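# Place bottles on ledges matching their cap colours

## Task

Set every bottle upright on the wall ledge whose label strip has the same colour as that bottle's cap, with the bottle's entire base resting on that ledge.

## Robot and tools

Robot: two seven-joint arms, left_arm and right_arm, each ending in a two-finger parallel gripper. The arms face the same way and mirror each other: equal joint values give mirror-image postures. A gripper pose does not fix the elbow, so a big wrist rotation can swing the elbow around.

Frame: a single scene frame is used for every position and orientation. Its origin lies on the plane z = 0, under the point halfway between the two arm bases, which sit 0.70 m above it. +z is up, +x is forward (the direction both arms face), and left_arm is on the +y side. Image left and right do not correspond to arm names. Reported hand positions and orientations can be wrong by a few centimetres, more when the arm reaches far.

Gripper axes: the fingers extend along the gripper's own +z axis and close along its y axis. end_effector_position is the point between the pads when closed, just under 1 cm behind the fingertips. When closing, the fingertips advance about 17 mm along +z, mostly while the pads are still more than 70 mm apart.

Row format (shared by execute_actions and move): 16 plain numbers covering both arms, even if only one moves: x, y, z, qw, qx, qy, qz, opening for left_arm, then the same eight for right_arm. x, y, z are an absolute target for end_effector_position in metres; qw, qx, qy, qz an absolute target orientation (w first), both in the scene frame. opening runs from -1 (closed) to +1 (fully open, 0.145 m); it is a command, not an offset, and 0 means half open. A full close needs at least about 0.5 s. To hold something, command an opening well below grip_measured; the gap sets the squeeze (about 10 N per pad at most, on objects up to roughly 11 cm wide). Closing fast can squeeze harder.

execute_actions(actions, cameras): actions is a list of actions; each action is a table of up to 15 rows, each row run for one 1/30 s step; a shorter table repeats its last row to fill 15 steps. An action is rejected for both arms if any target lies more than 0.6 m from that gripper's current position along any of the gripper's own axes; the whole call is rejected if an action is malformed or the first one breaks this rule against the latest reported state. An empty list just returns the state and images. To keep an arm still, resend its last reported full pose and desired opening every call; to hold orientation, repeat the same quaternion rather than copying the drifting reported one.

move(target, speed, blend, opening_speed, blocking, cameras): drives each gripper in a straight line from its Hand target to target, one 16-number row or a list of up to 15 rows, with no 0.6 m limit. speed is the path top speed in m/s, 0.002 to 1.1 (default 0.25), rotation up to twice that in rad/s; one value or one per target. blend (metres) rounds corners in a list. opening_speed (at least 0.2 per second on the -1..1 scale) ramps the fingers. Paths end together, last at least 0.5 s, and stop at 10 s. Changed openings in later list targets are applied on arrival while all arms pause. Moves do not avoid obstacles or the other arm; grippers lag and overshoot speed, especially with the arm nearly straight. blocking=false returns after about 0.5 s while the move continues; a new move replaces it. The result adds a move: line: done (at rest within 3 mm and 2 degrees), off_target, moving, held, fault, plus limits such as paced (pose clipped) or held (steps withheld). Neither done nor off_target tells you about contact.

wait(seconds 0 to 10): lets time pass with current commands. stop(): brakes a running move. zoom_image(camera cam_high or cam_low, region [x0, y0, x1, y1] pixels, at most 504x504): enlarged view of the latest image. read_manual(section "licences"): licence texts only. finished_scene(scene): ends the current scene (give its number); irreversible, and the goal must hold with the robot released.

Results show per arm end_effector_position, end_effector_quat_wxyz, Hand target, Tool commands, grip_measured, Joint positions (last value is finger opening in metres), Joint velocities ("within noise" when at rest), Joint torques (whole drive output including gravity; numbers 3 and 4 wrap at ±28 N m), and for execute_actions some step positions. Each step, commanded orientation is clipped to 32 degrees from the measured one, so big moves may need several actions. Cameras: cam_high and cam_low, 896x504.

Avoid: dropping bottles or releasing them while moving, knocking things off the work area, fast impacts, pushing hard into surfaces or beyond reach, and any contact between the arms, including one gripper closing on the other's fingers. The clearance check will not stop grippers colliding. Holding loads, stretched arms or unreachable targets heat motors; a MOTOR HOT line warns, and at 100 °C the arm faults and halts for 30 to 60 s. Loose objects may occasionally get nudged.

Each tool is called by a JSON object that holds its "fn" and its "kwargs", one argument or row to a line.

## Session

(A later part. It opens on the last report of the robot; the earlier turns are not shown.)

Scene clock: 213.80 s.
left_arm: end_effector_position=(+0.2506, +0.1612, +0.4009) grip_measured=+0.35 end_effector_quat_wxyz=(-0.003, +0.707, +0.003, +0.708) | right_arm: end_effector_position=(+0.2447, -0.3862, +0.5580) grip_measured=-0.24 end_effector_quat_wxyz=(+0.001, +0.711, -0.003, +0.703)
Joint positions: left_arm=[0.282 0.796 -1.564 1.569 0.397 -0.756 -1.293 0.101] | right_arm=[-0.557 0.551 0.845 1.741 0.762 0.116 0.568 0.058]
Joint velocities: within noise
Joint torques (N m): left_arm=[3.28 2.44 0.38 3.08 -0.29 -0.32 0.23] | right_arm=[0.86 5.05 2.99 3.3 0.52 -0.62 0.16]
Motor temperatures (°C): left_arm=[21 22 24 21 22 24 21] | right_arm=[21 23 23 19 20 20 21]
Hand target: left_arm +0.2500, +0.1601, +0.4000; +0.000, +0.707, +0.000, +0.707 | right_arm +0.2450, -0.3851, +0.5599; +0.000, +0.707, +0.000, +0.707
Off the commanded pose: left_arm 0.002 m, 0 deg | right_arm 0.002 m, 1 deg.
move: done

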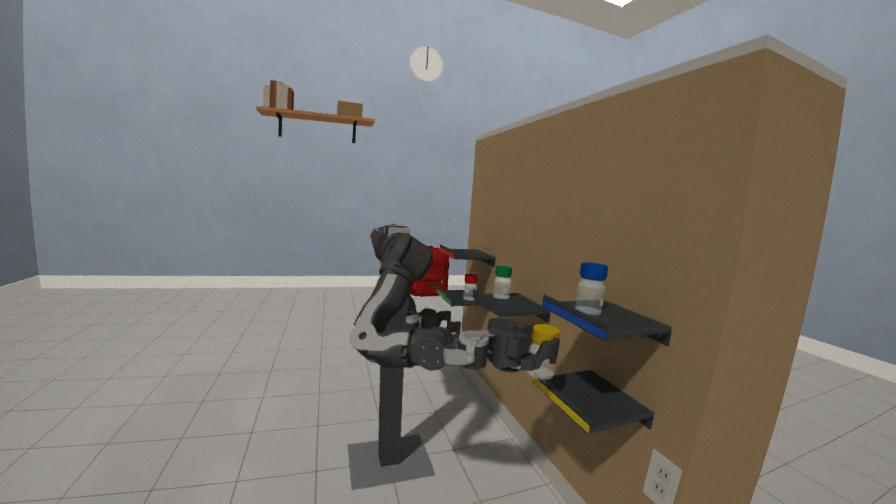

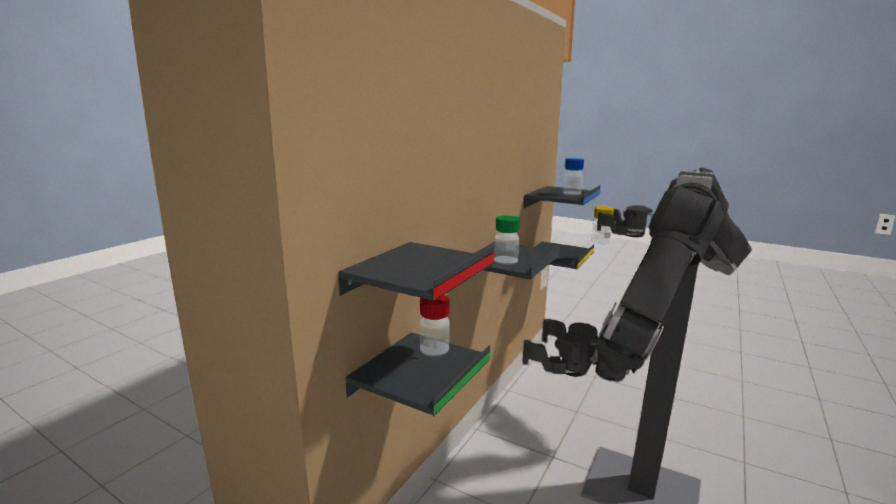

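{"fn": "move", "kwargs": {
  "target": [
    [0.345,0.14,0.38,0.04,0.585,-0.68,0.44,0.35,0.30,-0.388,0.55,0,0.7071,0,0.7071,-0.7],
    [0.345,0.14,0.38,0.04,0.585,-0.68,0.44,0.35,0.37,-0.39,0.55,0,0.7071,0,0.7071,-0.7],
    [0.25,0.16,0.40,0,0.7071,0,0.7071,0.35,0.37,-0.39,0.517,0,0.7071,0,0.7071,-0.7]
  ],
  "speed": [0.3,0.15,0.2],
  "blend": [0.01,0,0]
}}

{"fn": "zoom_image", "kwargs": {
  "camera": "cam_high",
  "region": [480, 275, 670, 435]
}}

Scene clock: 243.33 s.
left_arm: end_effector_position=(+0.2503, +0.1600, +0.3995) grip_measured=+0.35 end_effector_quat_wxyz=(+0.000, +0.708, -0.004, +0.707) | right_arm: end_effector_position=(+0.3692, -0.3912, +0.5149) grip_measured=-0.24 end_effector_quat_wxyz=(+0.002, +0.712, -0.002, +0.703)
Joint positions: left_arm=[-0.007 0.751 -1.146 1.564 0.36 -0.676 -1.014 0.101] | right_arm=[0.136 0.57 0.457 1.186 0.427 0.029 0.574 0.058]
Joint velocities: within noise
Joint torques (N m): left_arm=[2.1 2.28 1.16 4.56 -0.27 -0.46 -0.05] | right_arm=[4.65 6.11 1.63 3.73 0.55 -0.66 0.17]
Motor temperatures (°C): left_arm=[22 22 24 21 22 24 21] | right_arm=[21 24 23 20 20 20 21]
Hand target: left_arm +0.2501, +0.1600, +0.4000; +0.000, +0.707, +0.000, +0.707 | right_arm +0.3700, -0.3900, +0.5171; +0.000, +0.707, +0.000, +0.707
Off the commanded pose: left_arm 0.001 m, 0 deg | right_arm 0.003 m, 1 deg.
move: done

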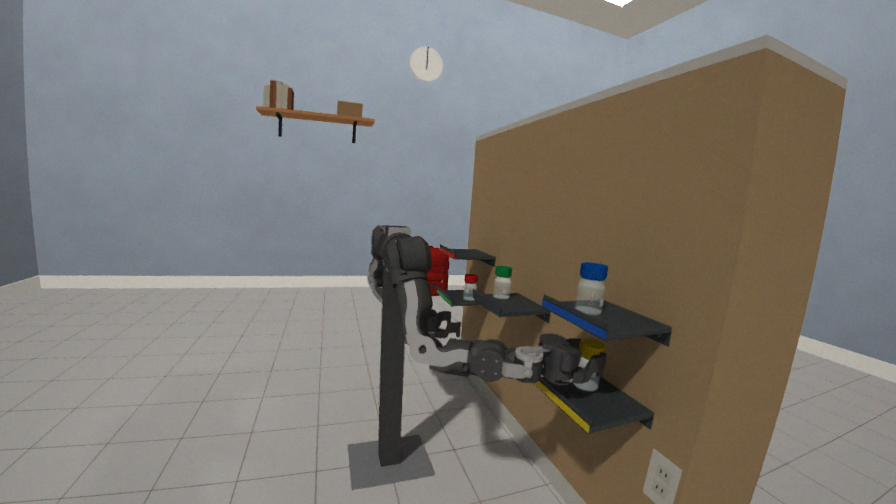

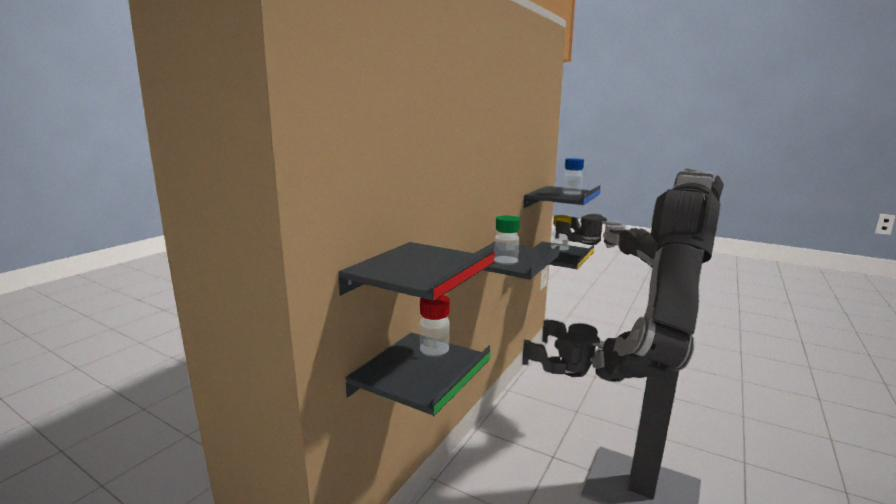

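Scaled by 2.653 from the camera's 896x504 image, which has a finer 1280x720 frame.

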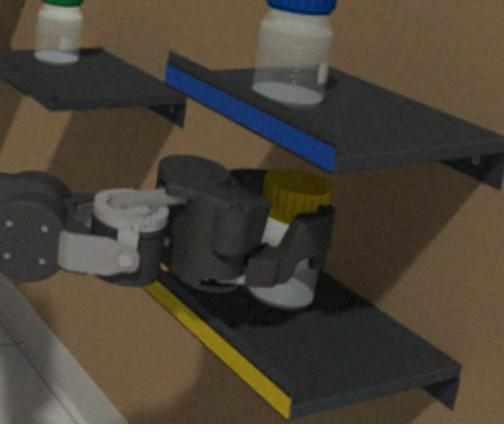

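{"fn": "move", "kwargs": {
  "target": [
    [0.25,0.16,0.40,0,0.7071,0,0.7071,0.35,0.37,-0.39,0.496,0,0.7071,0,0.7071,-0.7],
    [0.24,0.28,0.60,0,0.7071,0,0.7071,0.35,0.37,-0.39,0.498,0,0.7071,0,0.7071,0.1],
    [0.27,0.33,0.67,0,0.7071,0,0.7071,0.35,0.25,-0.385,0.53,0,0.7071,0,0.7071,0.1]
  ],
  "speed": [0.05,0.25,0.2],
  "opening_speed": 1.5
}}

{"fn": "zoom_image", "kwargs": {
  "camera": "cam_high",
  "region": [480, 275, 670, 435]
}}

Scene clock: 272.63 s.
left_arm: end_effector_position=(+0.2708, +0.3303, +0.6715) grip_measured=+0.35 end_effector_quat_wxyz=(-0.021, +0.653, +0.019, +0.757) | right_arm: end_effector_position=(+0.2495, -0.3867, +0.5301) grip_measured=+0.10 end_effector_quat_wxyz=(+0.004, +0.706, -0.002, +0.708)
Joint positions: left_arm=[1.137 2.012 -1.562 2.157 1.474 -0.566 -0.232 0.101] | right_arm=[-0.431 0.459 0.814 1.634 0.62 0.054 0.665 0.083]
Joint velocities: within noise
Joint torques (N m): left_arm=[1.36 2.52 2.15 0.29 0.09 -0.51 0.22] | right_arm=[0.51 6 2.02 3.95 0.56 -0.2 0.13]
Motor temperatures (°C): left_arm=[21 22 23 22 22 24 21] | right_arm=[22 24 23 20 20 21 21]
Hand target: left_arm +0.2710, +0.3298, +0.6696; -0.019, +0.656, +0.018, +0.754 | right_arm +0.2500, -0.3850, +0.5300; +0.000, +0.707, +0.000, +0.707
Off the commanded pose: left_arm 0.002 m, 9 deg | right_arm 0.002 m, 0 deg.
joint read past its limit (left arm) — joint 2 (shoulder roll), upper limit.
joint sent to its limit (left arm) — joint 2 (shoulder roll), upper limit. The joint targets are off in orientation, not in position.
move: off_target (left_arm)

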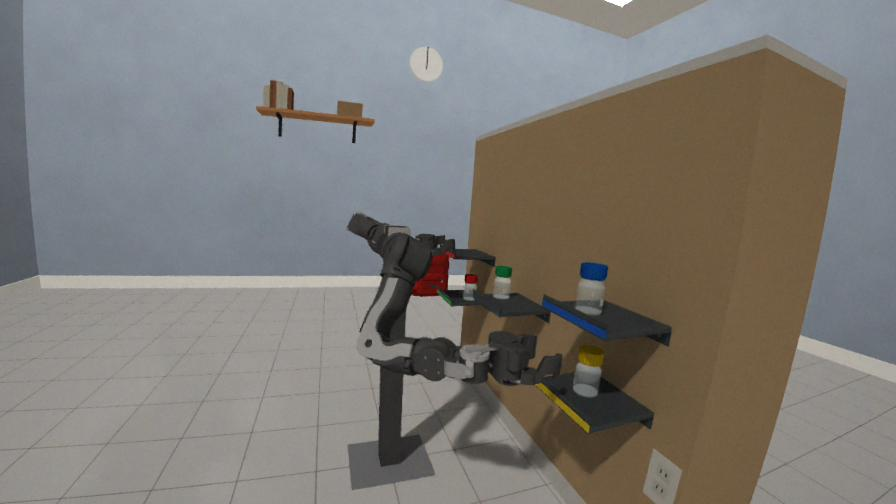

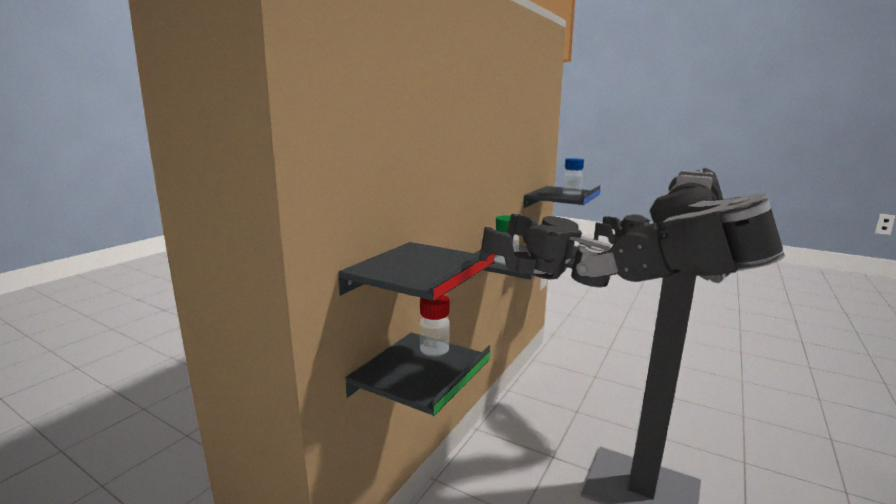

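Scaled by 2.653 from the camera's 896x504 image, which has a finer 1280x720 frame.

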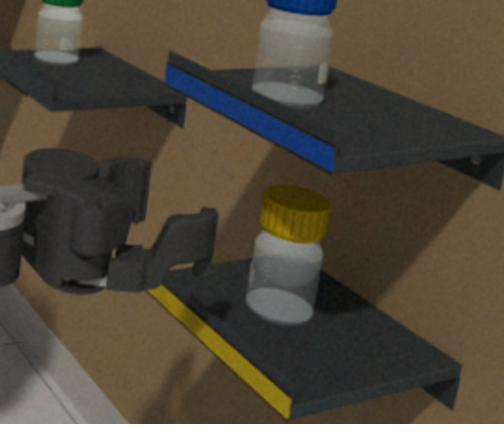

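{"fn": "move", "kwargs": {
  "target": [
    [0.24,0.20,0.72,0,0.7071,0,0.7071,0.35,0.25,-0.385,0.53,0,0.7071,0,0.7071,0.1],
    [0.26,0.055,0.66,0,0.7071,0,0.7071,0.35,0.25,-0.385,0.53,0,0.7071,0,0.7071,0.1],
    [0.30,0.055,0.605,0,0.7071,0,0.7071,0.35,0.25,-0.385,0.53,0,0.7071,0,0.7071,0.1]
  ],
  "speed": [0.25,0.25,0.2],
  "blend": [0.03,0.02,0]
}}

{"fn": "zoom_image", "kwargs": {
  "camera": "cam_low",
  "region": [470, 190, 610, 300]
}}

Scene clock: 309.60 s.
left_arm: end_effector_position=(+0.2998, +0.0545, +0.6057) grip_measured=+0.35 end_effector_quat_wxyz=(+0.000, +0.707, -0.001, +0.708) | right_arm: end_effector_position=(+0.2495, -0.3867, +0.5301) grip_measured=+0.10 end_effector_quat_wxyz=(+0.003, +0.706, -0.002, +0.708)
Joint positions: left_arm=[0.79 0.541 -1.386 2.233 0.893 0.195 -1.556 0.101] | right_arm=[-0.431 0.459 0.814 1.634 0.62 0.054 0.665 0.083]
Joint velocities: within noise
Joint torques (N m): left_arm=[5.6 0.2 1.98 2.78 -0.45 -0.17 0.08] | right_arm=[0.44 6.03 1.98 3.97 0.55 -0.21 0.14]
Motor temperatures (°C): left_arm=[21 22 24 21 21 24 21] | right_arm=[21 24 23 21 20 20 21]
Hand target: left_arm +0.3000, +0.0550, +0.6050; +0.000, +0.707, +0.000, +0.707 | right_arm +0.2500, -0.3850, +0.5300; +0.000, +0.707, +0.000, +0.707
Off the commanded pose: left_arm 0.001 m, 0 deg | right_arm 0.002 m, 0 deg.
move: done; limits=paced

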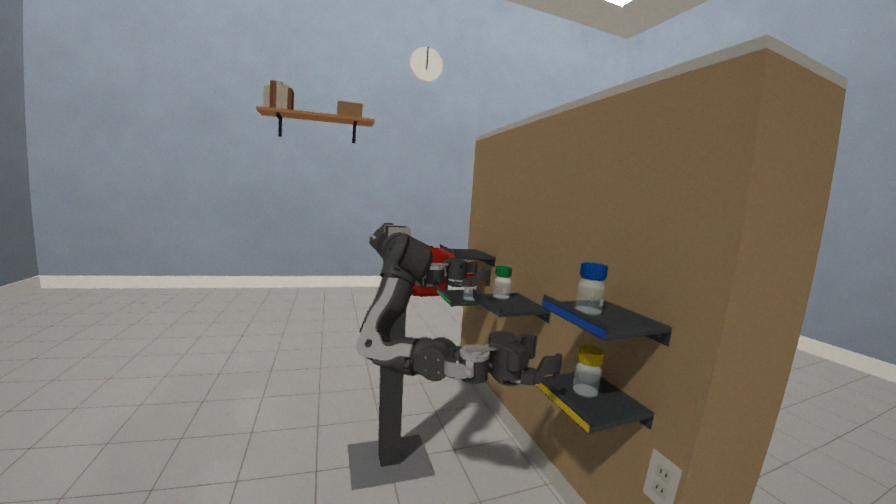

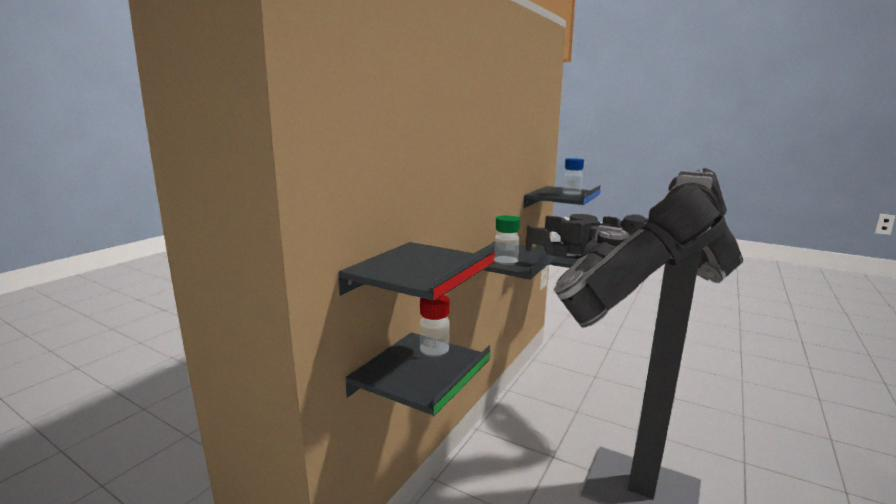

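Scaled by 3.600 from the camera's 896x504 image, which has a finer 1280x720 frame.

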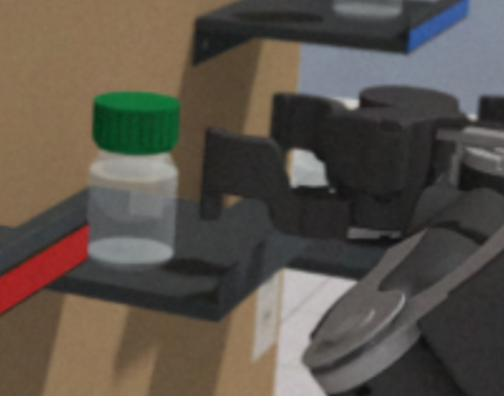

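{"fn": "move", "kwargs": {
  "target": [
    [0.378,0.055,0.60,0,0.7071,0,0.7071,0.35,0.25,-0.385,0.53,0,0.7071,0,0.7071,0.1],
    [0.378,0.055,0.60,0,0.7071,0,0.7071,-0.7,0.25,-0.385,0.53,0,0.7071,0,0.7071,0.1],
    [0.375,0.055,0.66,0,0.7071,0,0.7071,-0.7,0.25,-0.385,0.53,0,0.7071,0,0.7071,0.1]
  ],
  "speed": [0.15,0.2,0.15],
  "opening_speed": 2
}}

{"fn": "zoom_image", "kwargs": {
  "camera": "cam_low",
  "region": [470, 190, 610, 300]
}}

Scene clock: 322.70 s.
left_arm: end_effector_position=(+0.3754, +0.0546, +0.6603) grip_measured=-0.26 end_effector_quat_wxyz=(+0.003, +0.708, +0.000, +0.706) | right_arm: end_effector_position=(+0.2495, -0.3867, +0.5301) grip_measured=+0.10 end_effector_quat_wxyz=(+0.003, +0.706, -0.002, +0.708)
Joint positions: left_arm=[1.071 0.502 -1.207 1.996 1.21 0.261 -1.361 0.056] | right_arm=[-0.431 0.459 0.814 1.634 0.62 0.054 0.665 0.083]
Joint velocities: within noise
Joint torques (N m): left_arm=[7.93 -0.04 2.26 2.19 -0.55 -0.18 -0.05] | right_arm=[0.54 6 1.94 3.89 0.56 -0.2 0.14]
Motor temperatures (°C): left_arm=[22 22 24 21 22 24 21] | right_arm=[21 24 22 21 20 20 21]
Hand target: left_arm +0.3750, +0.0550, +0.6599; +0.000, +0.707, +0.000, +0.707 | right_arm +0.2500, -0.3850, +0.5300; +0.000, +0.707, +0.000, +0.707
Off the commanded pose: left_arm 0.001 m, 0 deg | right_arm 0.002 m, 0 deg.
move: done

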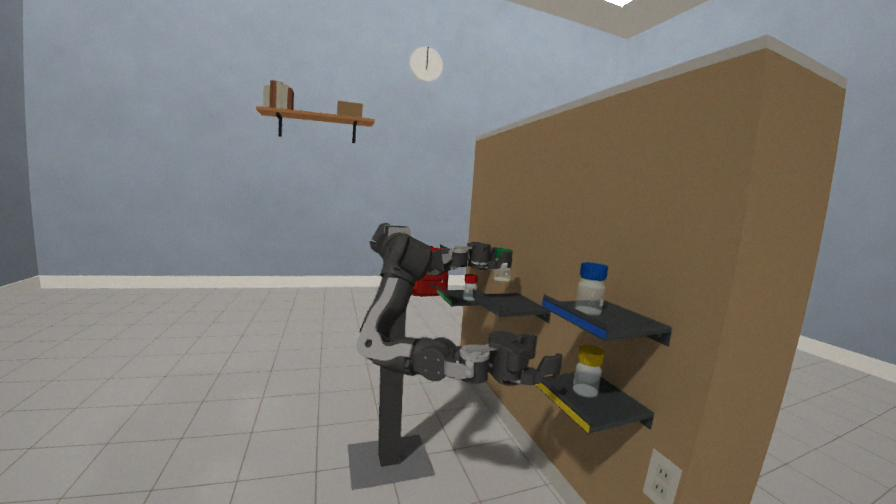

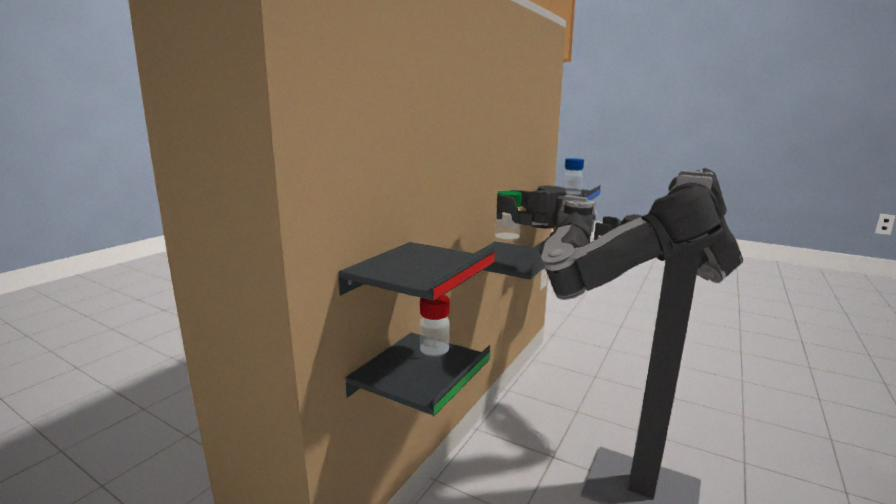

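Scaled by 3.600 from the camera's 896x504 image, which has a finer 1280x720 frame.

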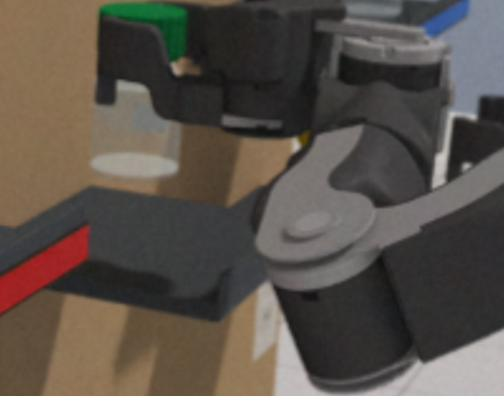

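{"fn": "move", "kwargs": {
  "target": [
    [0.24,0.085,0.72,0,0.7071,0,0.7071,-0.7,0.25,-0.385,0.53,0,0.7071,0,0.7071,0.1],
    [0.25,0.30,0.80,0,0.7071,0,0.7071,-0.7,0.25,-0.385,0.53,0,0.7071,0,0.7071,0.1]
  ],
  "speed": [0.2,0.25],
  "blend": [0.03,0],
  "cameras": []
}}

Scene clock: 341.50 s.
left_arm: end_effector_position=(+0.2505, +0.3008, +0.7987) grip_measured=-0.26 end_effector_quat_wxyz=(-0.014, +0.667, -0.042, +0.744) | right_arm: end_effector_position=(+0.2495, -0.3867, +0.5301) grip_measured=+0.10 end_effector_quat_wxyz=(+0.003, +0.706, -0.002, +0.708)
Joint positions: left_arm=[-0.501 1.142 1.358 2.205 1.584 0.781 -0.181 0.056] | right_arm=[-0.431 0.459 0.814 1.634 0.62 0.054 0.665 0.083]
Joint velocities: within noise
Joint torques (N m): left_arm=[1.62 6.18 2.61 -0.54 0.09 -0.59 0.16] | right_arm=[0.36 6.08 2.06 4.01 0.54 -0.2 0.14]
Motor temperatures (°C): left_arm=[24 22 24 21 22 24 21] | right_arm=[21 25 22 21 20 20 21]
Hand target: left_arm +0.2501, +0.3001, +0.7997; -0.013, +0.666, -0.044, +0.744 | right_arm +0.2500, -0.3850, +0.5300; +0.000, +0.707, +0.000, +0.707
Off the commanded pose: left_arm 0.002 m, 8 deg | right_arm 0.002 m, 0 deg.
joint sent to its limit (left arm) — joint 5 (forearm roll), upper limit; joint 6 (wrist pitch), upper limit. The joint targets are off in orientation, not in position.
move: off_target (left_arm); limits=paced
No camera images: "cameras" was empty.

{"fn": "move", "kwargs": {
  "target": [
    [0.24,0.40,0.70,0,0.7071,0,0.7071,-0.7,0.25,-0.385,0.53,0,0.7071,0,0.7071,0.1],
    [0.24,0.44,0.58,0,0.7071,0,0.7071,-0.7,0.25,-0.385,0.53,0,0.7071,0,0.7071,0.1],
    [0.27,0.447,0.553,0,0.7071,0,0.7071,-0.7,0.25,-0.385,0.53,0,0.7071,0,0.7071,0.1]
  ],
  "speed": [0.25,0.25,0.15],
  "blend": [0.04,0.02,0]
}}

{"fn": "zoom_image", "kwargs": {
  "camera": "cam_low",
  "region": [350, 230, 550, 410]
}}

Scene clock: 354.60 s.
left_arm: end_effector_position=(+0.2700, +0.4468, +0.5506) grip_measured=-0.26 end_effector_quat_wxyz=(+0.000, +0.712, +0.002, +0.703) | right_arm: end_effector_position=(+0.2495, -0.3867, +0.5301) grip_measured=+0.10 end_effector_quat_wxyz=(+0.003, +0.706, -0.002, +0.708)
Joint positions: left_arm=[-0.443 0.823 0.716 1.327 0.892 -0.028 0.655 0.056] | right_arm=[-0.431 0.459 0.814 1.634 0.62 0.054 0.665 0.083]
Joint velocities: within noise
Joint torques (N m): left_arm=[2.65 7.4 3.04 3.26 0.56 -0.76 0.23] | right_arm=[0.49 5.97 1.87 3.9 0.56 -0.2 0.12]
Motor temperatures (°C): left_arm=[22 23 24 21 22 24 21] | right_arm=[21 25 22 21 20 20 21]
Hand target: left_arm +0.2700, +0.4470, +0.5530; +0.000, +0.707, +0.000, +0.707 | right_arm +0.2500, -0.3850, +0.5300; +0.000, +0.707, +0.000, +0.707
Off the commanded pose: left_arm 0.002 m, 1 deg | right_arm 0.002 m, 0 deg.
move: done

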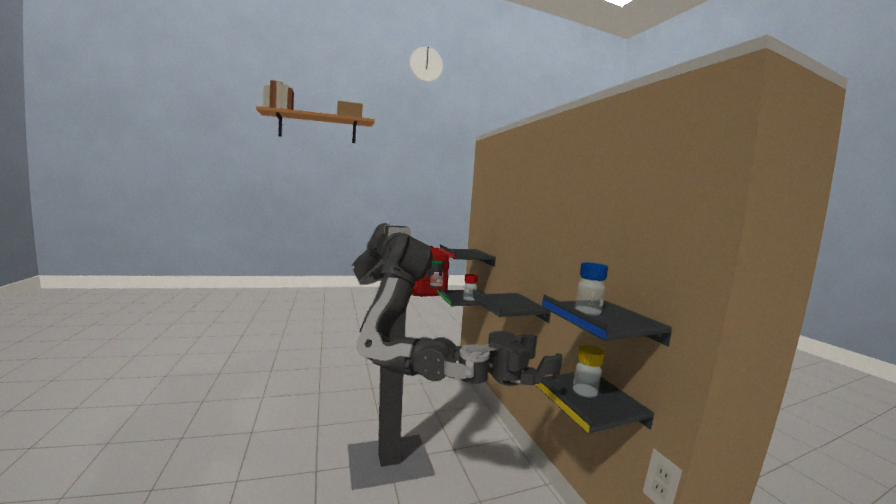

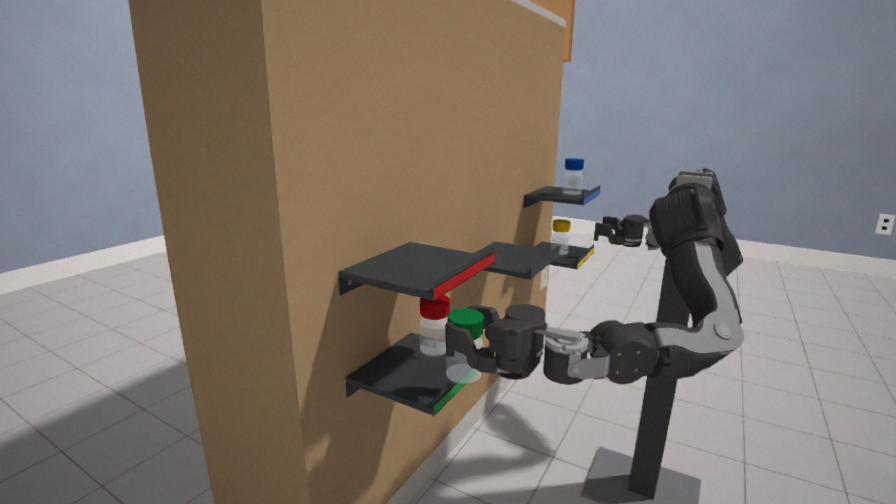

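Scaled by 2.520 from the camera's 896x504 image, which has a finer 1280x720 frame.

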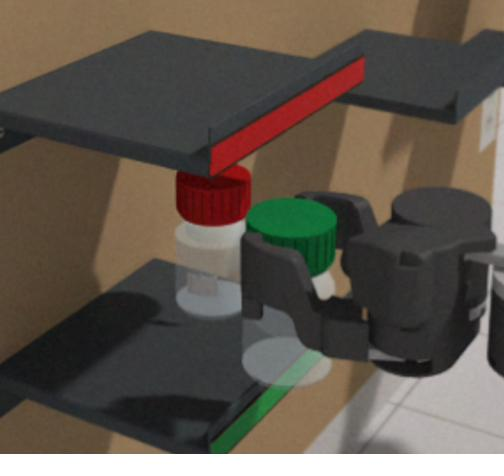

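{"fn": "move", "kwargs": {
  "target": [
    [0.275,0.447,0.563,0,0.7071,0,0.7071,-0.7,0.25,-0.385,0.53,0,0.7071,0,0.7071,0.1],
    [0.383,0.448,0.563,0,0.7071,0,0.7071,-0.7,0.25,-0.385,0.53,0,0.7071,0,0.7071,0.1],
    [0.383,0.448,0.53,0,0.7071,0,0.7071,-0.7,0.25,-0.385,0.53,0,0.7071,0,0.7071,0.1]
  ],
  "speed": [0.1,0.12,0.08]
}}

{"fn": "zoom_image", "kwargs": {
  "camera": "cam_low",
  "region": [350, 230, 550, 410]
}}

Scene clock: 369.83 s.
left_arm: end_effector_position=(+0.3824, +0.4485, +0.5278) grip_measured=-0.26 end_effector_quat_wxyz=(-0.001, +0.711, +0.001, +0.703) | right_arm: end_effector_position=(+0.2495, -0.3867, +0.5301) grip_measured=+0.10 end_effector_quat_wxyz=(+0.003, +0.706, -0.002, +0.708)
Joint positions: left_arm=[0.344 0.842 0.159 0.781 0.695 -0.123 0.652 0.056] | right_arm=[-0.431 0.459 0.814 1.634 0.62 0.054 0.665 0.083]
Joint velocities: within noise
Joint torques (N m): left_arm=[7.13 7.48 1.81 3.95 0.53 -0.75 0.21] | right_arm=[0.51 6.13 1.96 3.9 0.54 -0.21 0.12]
Motor temperatures (°C): left_arm=[22 25 25 21 22 25 21] | right_arm=[21 25 22 21 20 20 21]
Hand target: left_arm +0.3830, +0.4479, +0.5299; +0.000, +0.707, +0.000, +0.707 | right_arm +0.2500, -0.3850, +0.5300; +0.000, +0.707, +0.000, +0.707
Off the commanded pose: left_arm 0.002 m, 1 deg | right_arm 0.002 m, 0 deg.
move: done

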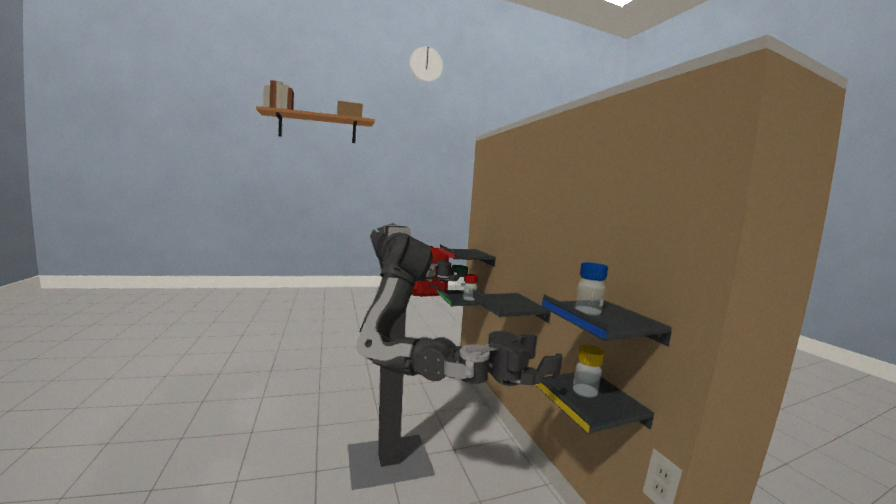

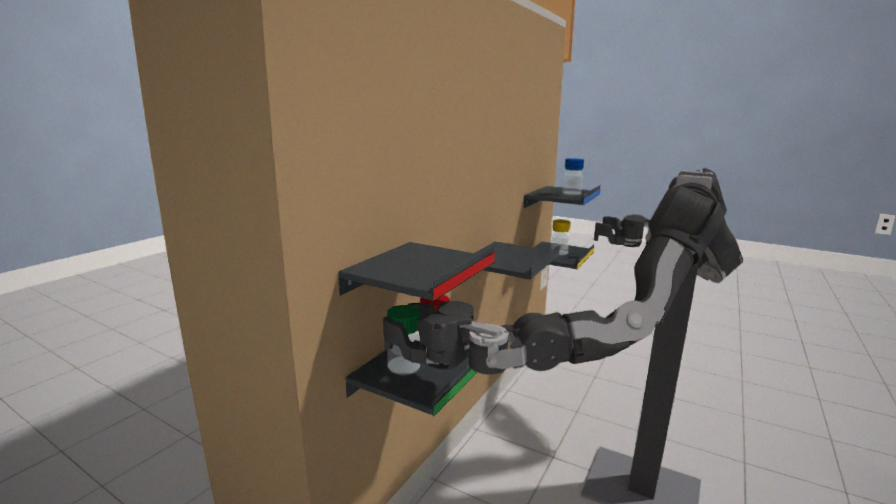

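Scaled by 2.520 from the camera's 896x504 image, which has a finer 1280x720 frame.

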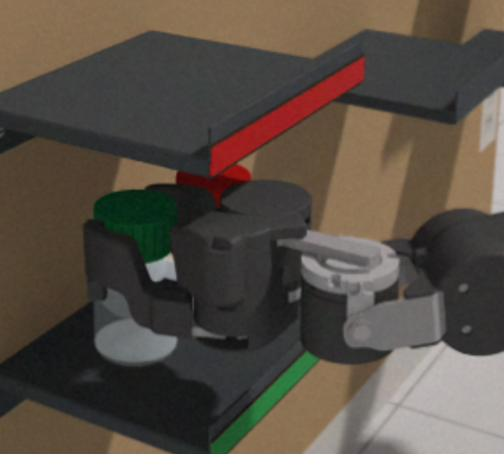

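{"fn": "move", "kwargs": {
  "target": [
    [0.383,0.448,0.509,0,0.7071,0,0.7071,-0.7,0.25,-0.385,0.53,0,0.7071,0,0.7071,0.1],
    [0.383,0.448,0.511,0,0.7071,0,0.7071,0.1,0.25,-0.385,0.53,0,0.7071,0,0.7071,0.1],
    [0.26,0.44,0.54,0,0.7071,0,0.7071,0.1,0.25,-0.385,0.53,0,0.7071,0,0.7071,0.1],
    [0.27,0.345,0.53,0,0.7071,0,0.7071,0.1,0.25,-0.385,0.53,0,0.7071,0,0.7071,0.1]
  ],
  "speed": [0.05,0.1,0.15,0.2],
  "blend": [0,0,0.02,0],
  "opening_speed": 1.5
}}

{"fn": "zoom_image", "kwargs": {
  "camera": "cam_low",
  "region": [350, 230, 550, 410]
}}

Scene clock: 386.90 s.
left_arm: end_effector_position=(+0.2703, +0.3439, +0.5316) grip_measured=+0.10 end_effector_quat_wxyz=(+0.002, +0.705, -0.003, +0.709) | right_arm: end_effector_position=(+0.2495, -0.3867, +0.5301) grip_measured=+0.10 end_effector_quat_wxyz=(+0.003, +0.706, -0.002, +0.708)
Joint positions: left_arm=[-0.539 0.56 0.579 1.777 0.726 -0.034 0.359 0.083] | right_arm=[-0.431 0.459 0.814 1.634 0.62 0.054 0.665 0.083]
Joint velocities: within noise
Joint torques (N m): left_arm=[1.12 4.71 2 4 0.27 -0.48 -0.08] | right_arm=[0.38 5.84 1.94 3.85 0.55 -0.23 0.13]
Motor temperatures (°C): left_arm=[23 25 24 22 22 25 21] | right_arm=[20 25 22 21 21 20 21]
Hand target: left_arm +0.2700, +0.3450, +0.5301; +0.000, +0.707, +0.000, +0.707 | right_arm +0.2500, -0.3850, +0.5300; +0.000, +0.707, +0.000, +0.707
Off the commanded pose: left_arm 0.002 m, 1 deg | right_arm 0.002 m, 0 deg.
move: done

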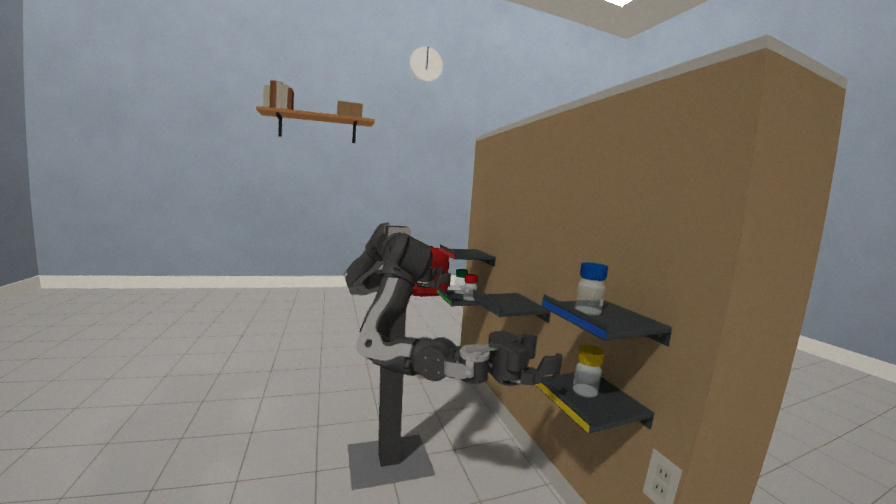

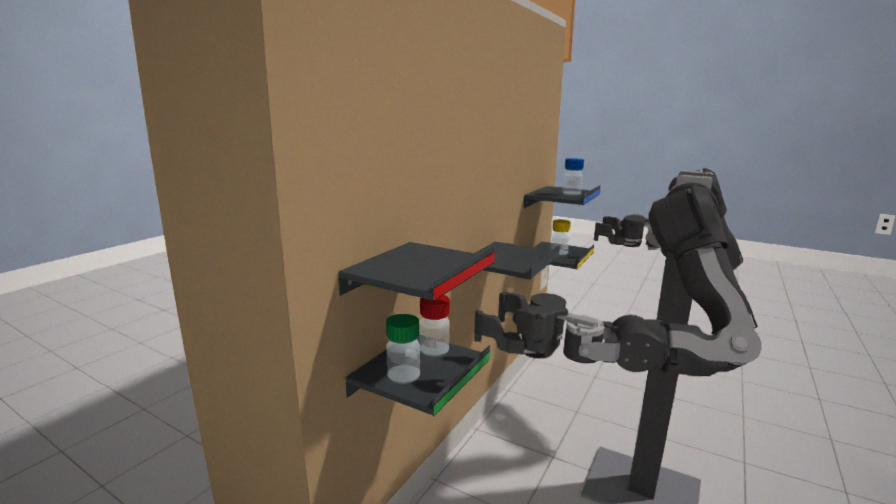

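Scaled by 2.520 from the camera's 896x504 image, which has a finer 1280x720 frame.

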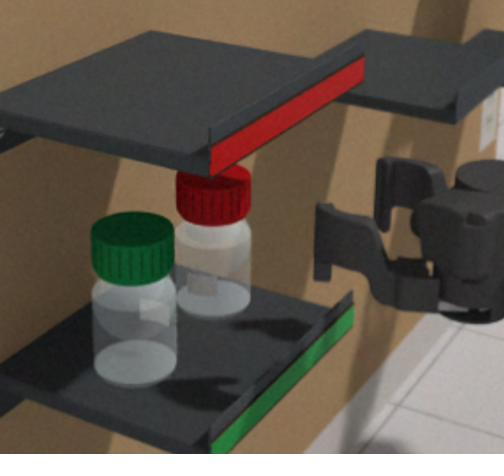

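{"fn": "move", "kwargs": {
  "target": [
    [0.388,0.345,0.516,0,0.7071,0,0.7071,0.2,0.25,-0.385,0.53,0,0.7071,0,0.7071,0.1],
    [0.388,0.345,0.507,0,0.7071,0,0.7071,-0.7,0.25,-0.385,0.53,0,0.7071,0,0.7071,0.1],
    [0.383,0.345,0.545,0,0.7071,0,0.7071,-0.7,0.25,-0.385,0.53,0,0.7071,0,0.7071,0.1],
    [0.245,0.345,0.557,0,0.7071,0,0.7071,-0.7,0.25,-0.385,0.53,0,0.7071,0,0.7071,0.1],
    [0.24,0.35,0.68,0,0.7071,0,0.7071,-0.7,0.25,-0.385,0.53,0,0.7071,0,0.7071,0.1],
    [0.28,0.37,0.755,0,0.7071,0,0.7071,-0.7,0.25,-0.385,0.53,0,0.7071,0,0.7071,0.1]
  ],
  "speed": [0.15,0.1,0.12,0.2,0.25,0.25],
  "blend": [0,0,0.008,0.02,0.03,0],
  "opening_speed": 2
}}

{"fn": "zoom_image", "kwargs": {
  "camera": "cam_low",
  "region": [350, 130, 590, 310]
}}

Scene clock: 408.80 s.
left_arm: end_effector_position=(+0.2801, +0.3684, +0.7552) grip_measured=-0.27 end_effector_quat_wxyz=(+0.000, +0.709, -0.004, +0.705) | right_arm: end_effector_position=(+0.2495, -0.3867, +0.5301) grip_measured=+0.10 end_effector_quat_wxyz=(+0.003, +0.706, -0.002, +0.708)
Joint positions: left_arm=[-0.41 1.112 1.149 1.906 1.297 0.763 0.131 0.056] | right_arm=[-0.431 0.459 0.814 1.634 0.62 0.054 0.665 0.083]
Joint velocities: within noise
Joint torques (N m): left_arm=[2.94 6.08 1.95 1.02 0.25 -0.82 -0.05] | right_arm=[0.51 5.97 1.96 3.92 0.55 -0.19 0.13]
Motor temperatures (°C): left_arm=[22 24 24 22 22 25 21] | right_arm=[20 25 22 21 21 20 21]
Hand target: left_arm +0.2800, +0.3700, +0.7550; +0.000, +0.707, +0.000, +0.707 | right_arm +0.2500, -0.3850, +0.5300; +0.000, +0.707, +0.000, +0.707
Off the commanded pose: left_arm 0.002 m, 1 deg | right_arm 0.002 m, 0 deg.
move: done

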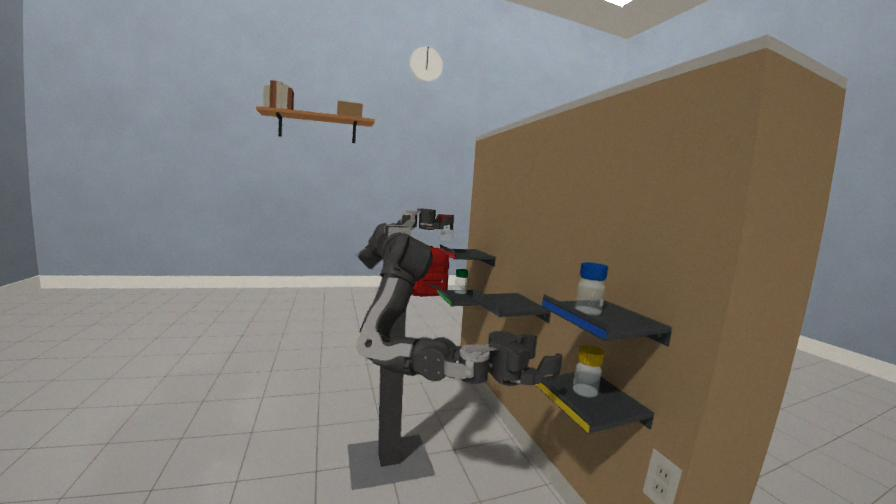

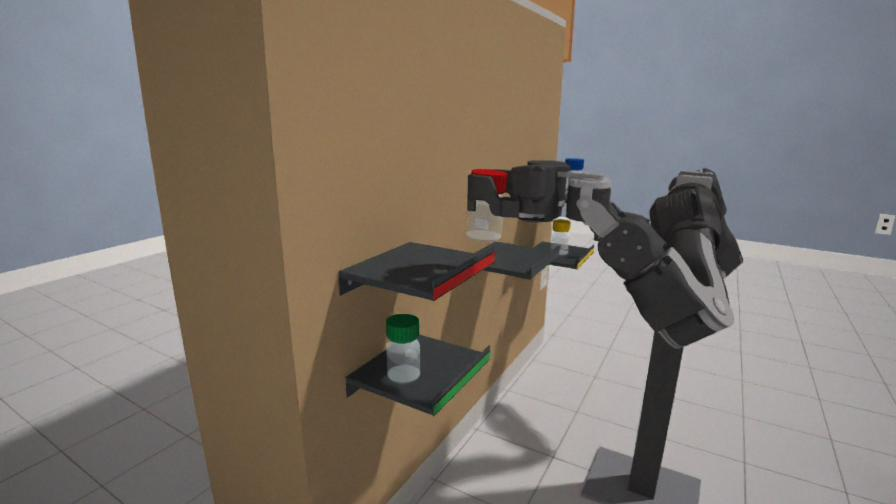

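Scaled by 2.100 from the camera's 896x504 image, which has a finer 1280x720 frame.

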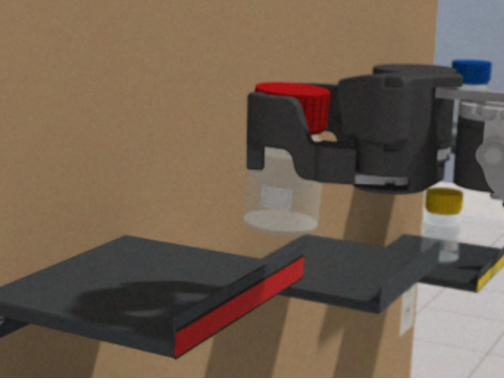

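{"fn": "move", "kwargs": {
  "target": [
    [0.383,0.37,0.755,0,0.7071,0,0.7071,-0.7,0.25,-0.385,0.53,0,0.7071,0,0.7071,0.1],
    [0.383,0.37,0.712,0,0.7071,0,0.7071,-0.7,0.25,-0.385,0.53,0,0.7071,0,0.7071,0.1],
    [0.383,0.37,0.692,0,0.7071,0,0.7071,-0.7,0.25,-0.385,0.53,0,0.7071,0,0.7071,0.1]
  ],
  "speed": [0.15,0.1,0.04]
}}

{"fn": "zoom_image", "kwargs": {
  "camera": "cam_low",
  "region": [350, 130, 590, 310]
}}

Scene clock: 417.80 s.
left_arm: end_effector_position=(+0.3836, +0.3685, +0.7025) grip_measured=-0.27 end_effector_quat_wxyz=(+0.002, +0.695, -0.002, +0.719) | right_arm: end_effector_position=(+0.2495, -0.3867, +0.5301) grip_measured=+0.10 end_effector_quat_wxyz=(+0.003, +0.706, -0.002, +0.708)
Joint positions: left_arm=[-0.922 1.596 0.908 1.569 1.585 -0.049 -0.012 0.056] | right_arm=[-0.431 0.459 0.814 1.634 0.62 0.054 0.665 0.083]
Joint velocities: within noise
Joint torques (N m): left_arm=[3.07 4.05 1.88 0.54 0.08 -0.14 -0.02] | right_arm=[0.49 5.97 2.06 3.88 0.54 -0.21 0.15]
Motor temperatures (°C): left_arm=[22 25 24 22 22 25 21] | right_arm=[20 25 22 21 21 20 21]
Hand target: left_arm +0.3828, +0.3701, +0.6920; +0.000, +0.707, +0.000, +0.707 | right_arm +0.2500, -0.3850, +0.5300; +0.000, +0.707, +0.000, +0.707
Off the commanded pose: left_arm 0.011 m, 2 deg | right_arm 0.002 m, 0 deg.
move: off_target (left_arm)

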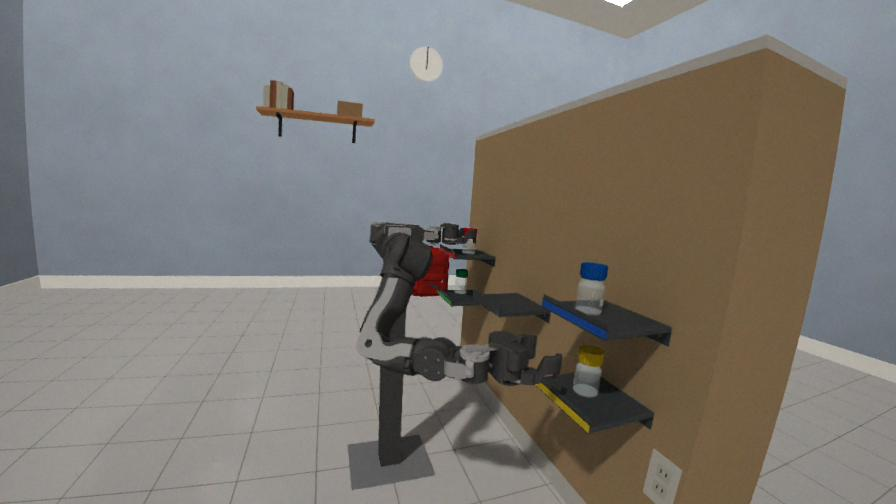

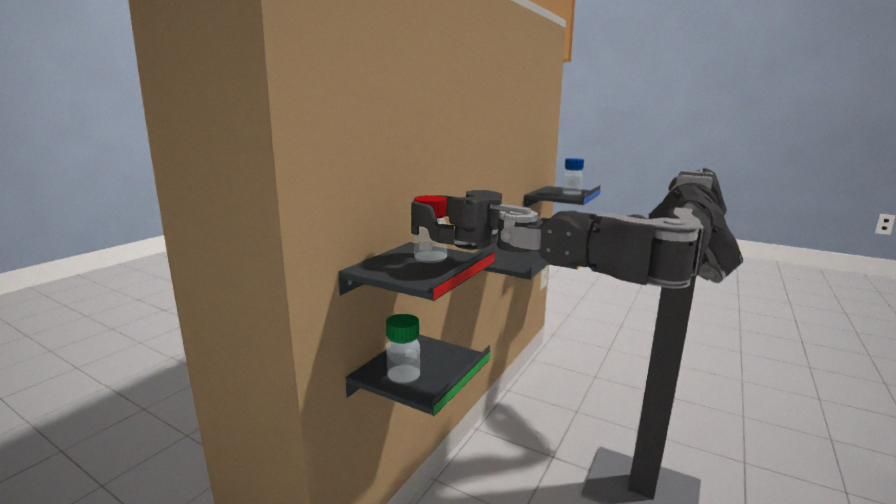

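Scaled by 2.100 from the camera's 896x504 image, which has a finer 1280x720 frame.

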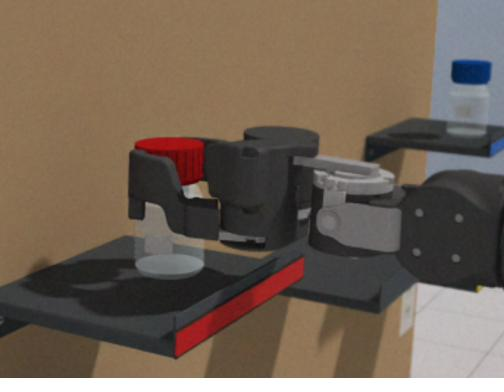

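Release and retreat.

{"fn": "move", "kwargs": {
  "target": [
    [0.383,0.369,0.702,0,0.7071,0,0.7071,0.1,0.25,-0.385,0.53,0,0.7071,0,0.7071,0.1],
    [0.24,0.365,0.735,0,0.7071,0,0.7071,0.1,0.25,-0.385,0.53,0,0.7071,0,0.7071,0.1]
  ],
  "speed": [0.05,0.2],
  "opening_speed": 1.5
}}

Scene clock: 425.80 s.
left_arm: end_effector_position=(+0.2398, +0.3665, +0.7353) grip_measured=+0.10 end_effector_quat_wxyz=(-0.002, +0.706, +0.003, +0.708) | right_arm: end_effector_position=(+0.2495, -0.3867, +0.5301) grip_measured=+0.10 end_effector_quat_wxyz=(+0.003, +0.706, -0.002, +0.708)
Joint positions: left_arm=[-0.924 0.945 1.489 2.039 1.424 0.562 0.177 0.083] | right_arm=[-0.431 0.459 0.814 1.634 0.62 0.054 0.665 0.083]
Joint velocities: within noise
Joint torques (N m): left_arm=[0.12 4.73 2.78 1.07 0.27 -0.52 0.24] | right_arm=[0.44 5.95 1.91 3.96 0.53 -0.23 0.13]
Motor temperatures (°C): left_arm=[22 24 24 22 22 25 21] | right_arm=[20 25 22 21 21 20 21]
Hand target: left_arm +0.2400, +0.3650, +0.7349; +0.000, +0.707, +0.000, +0.707 | right_arm +0.2500, -0.3850, +0.5300; +0.000, +0.707, +0.000, +0.707
Off the commanded pose: left_arm 0.002 m, 0 deg | right_arm 0.002 m, 0 deg.
move: done

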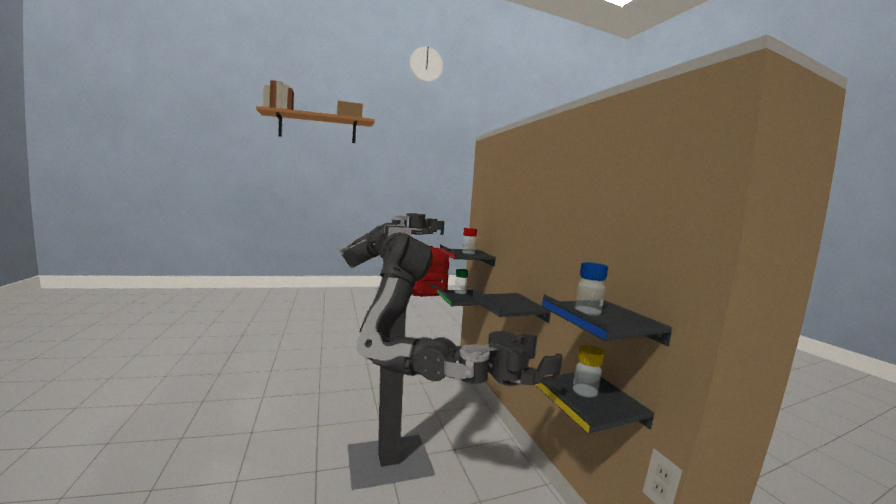

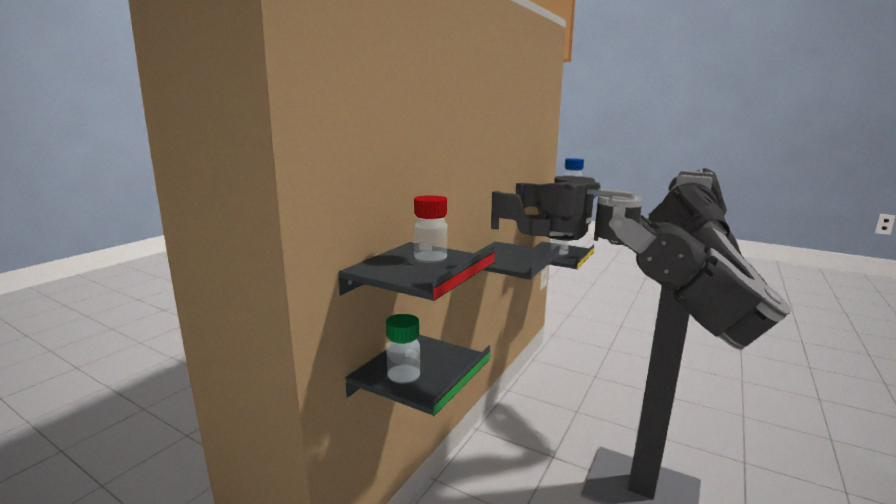

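{"fn": "finished_scene", "kwargs": {
  "scene": 2
}}

The scene is finished: the task was done.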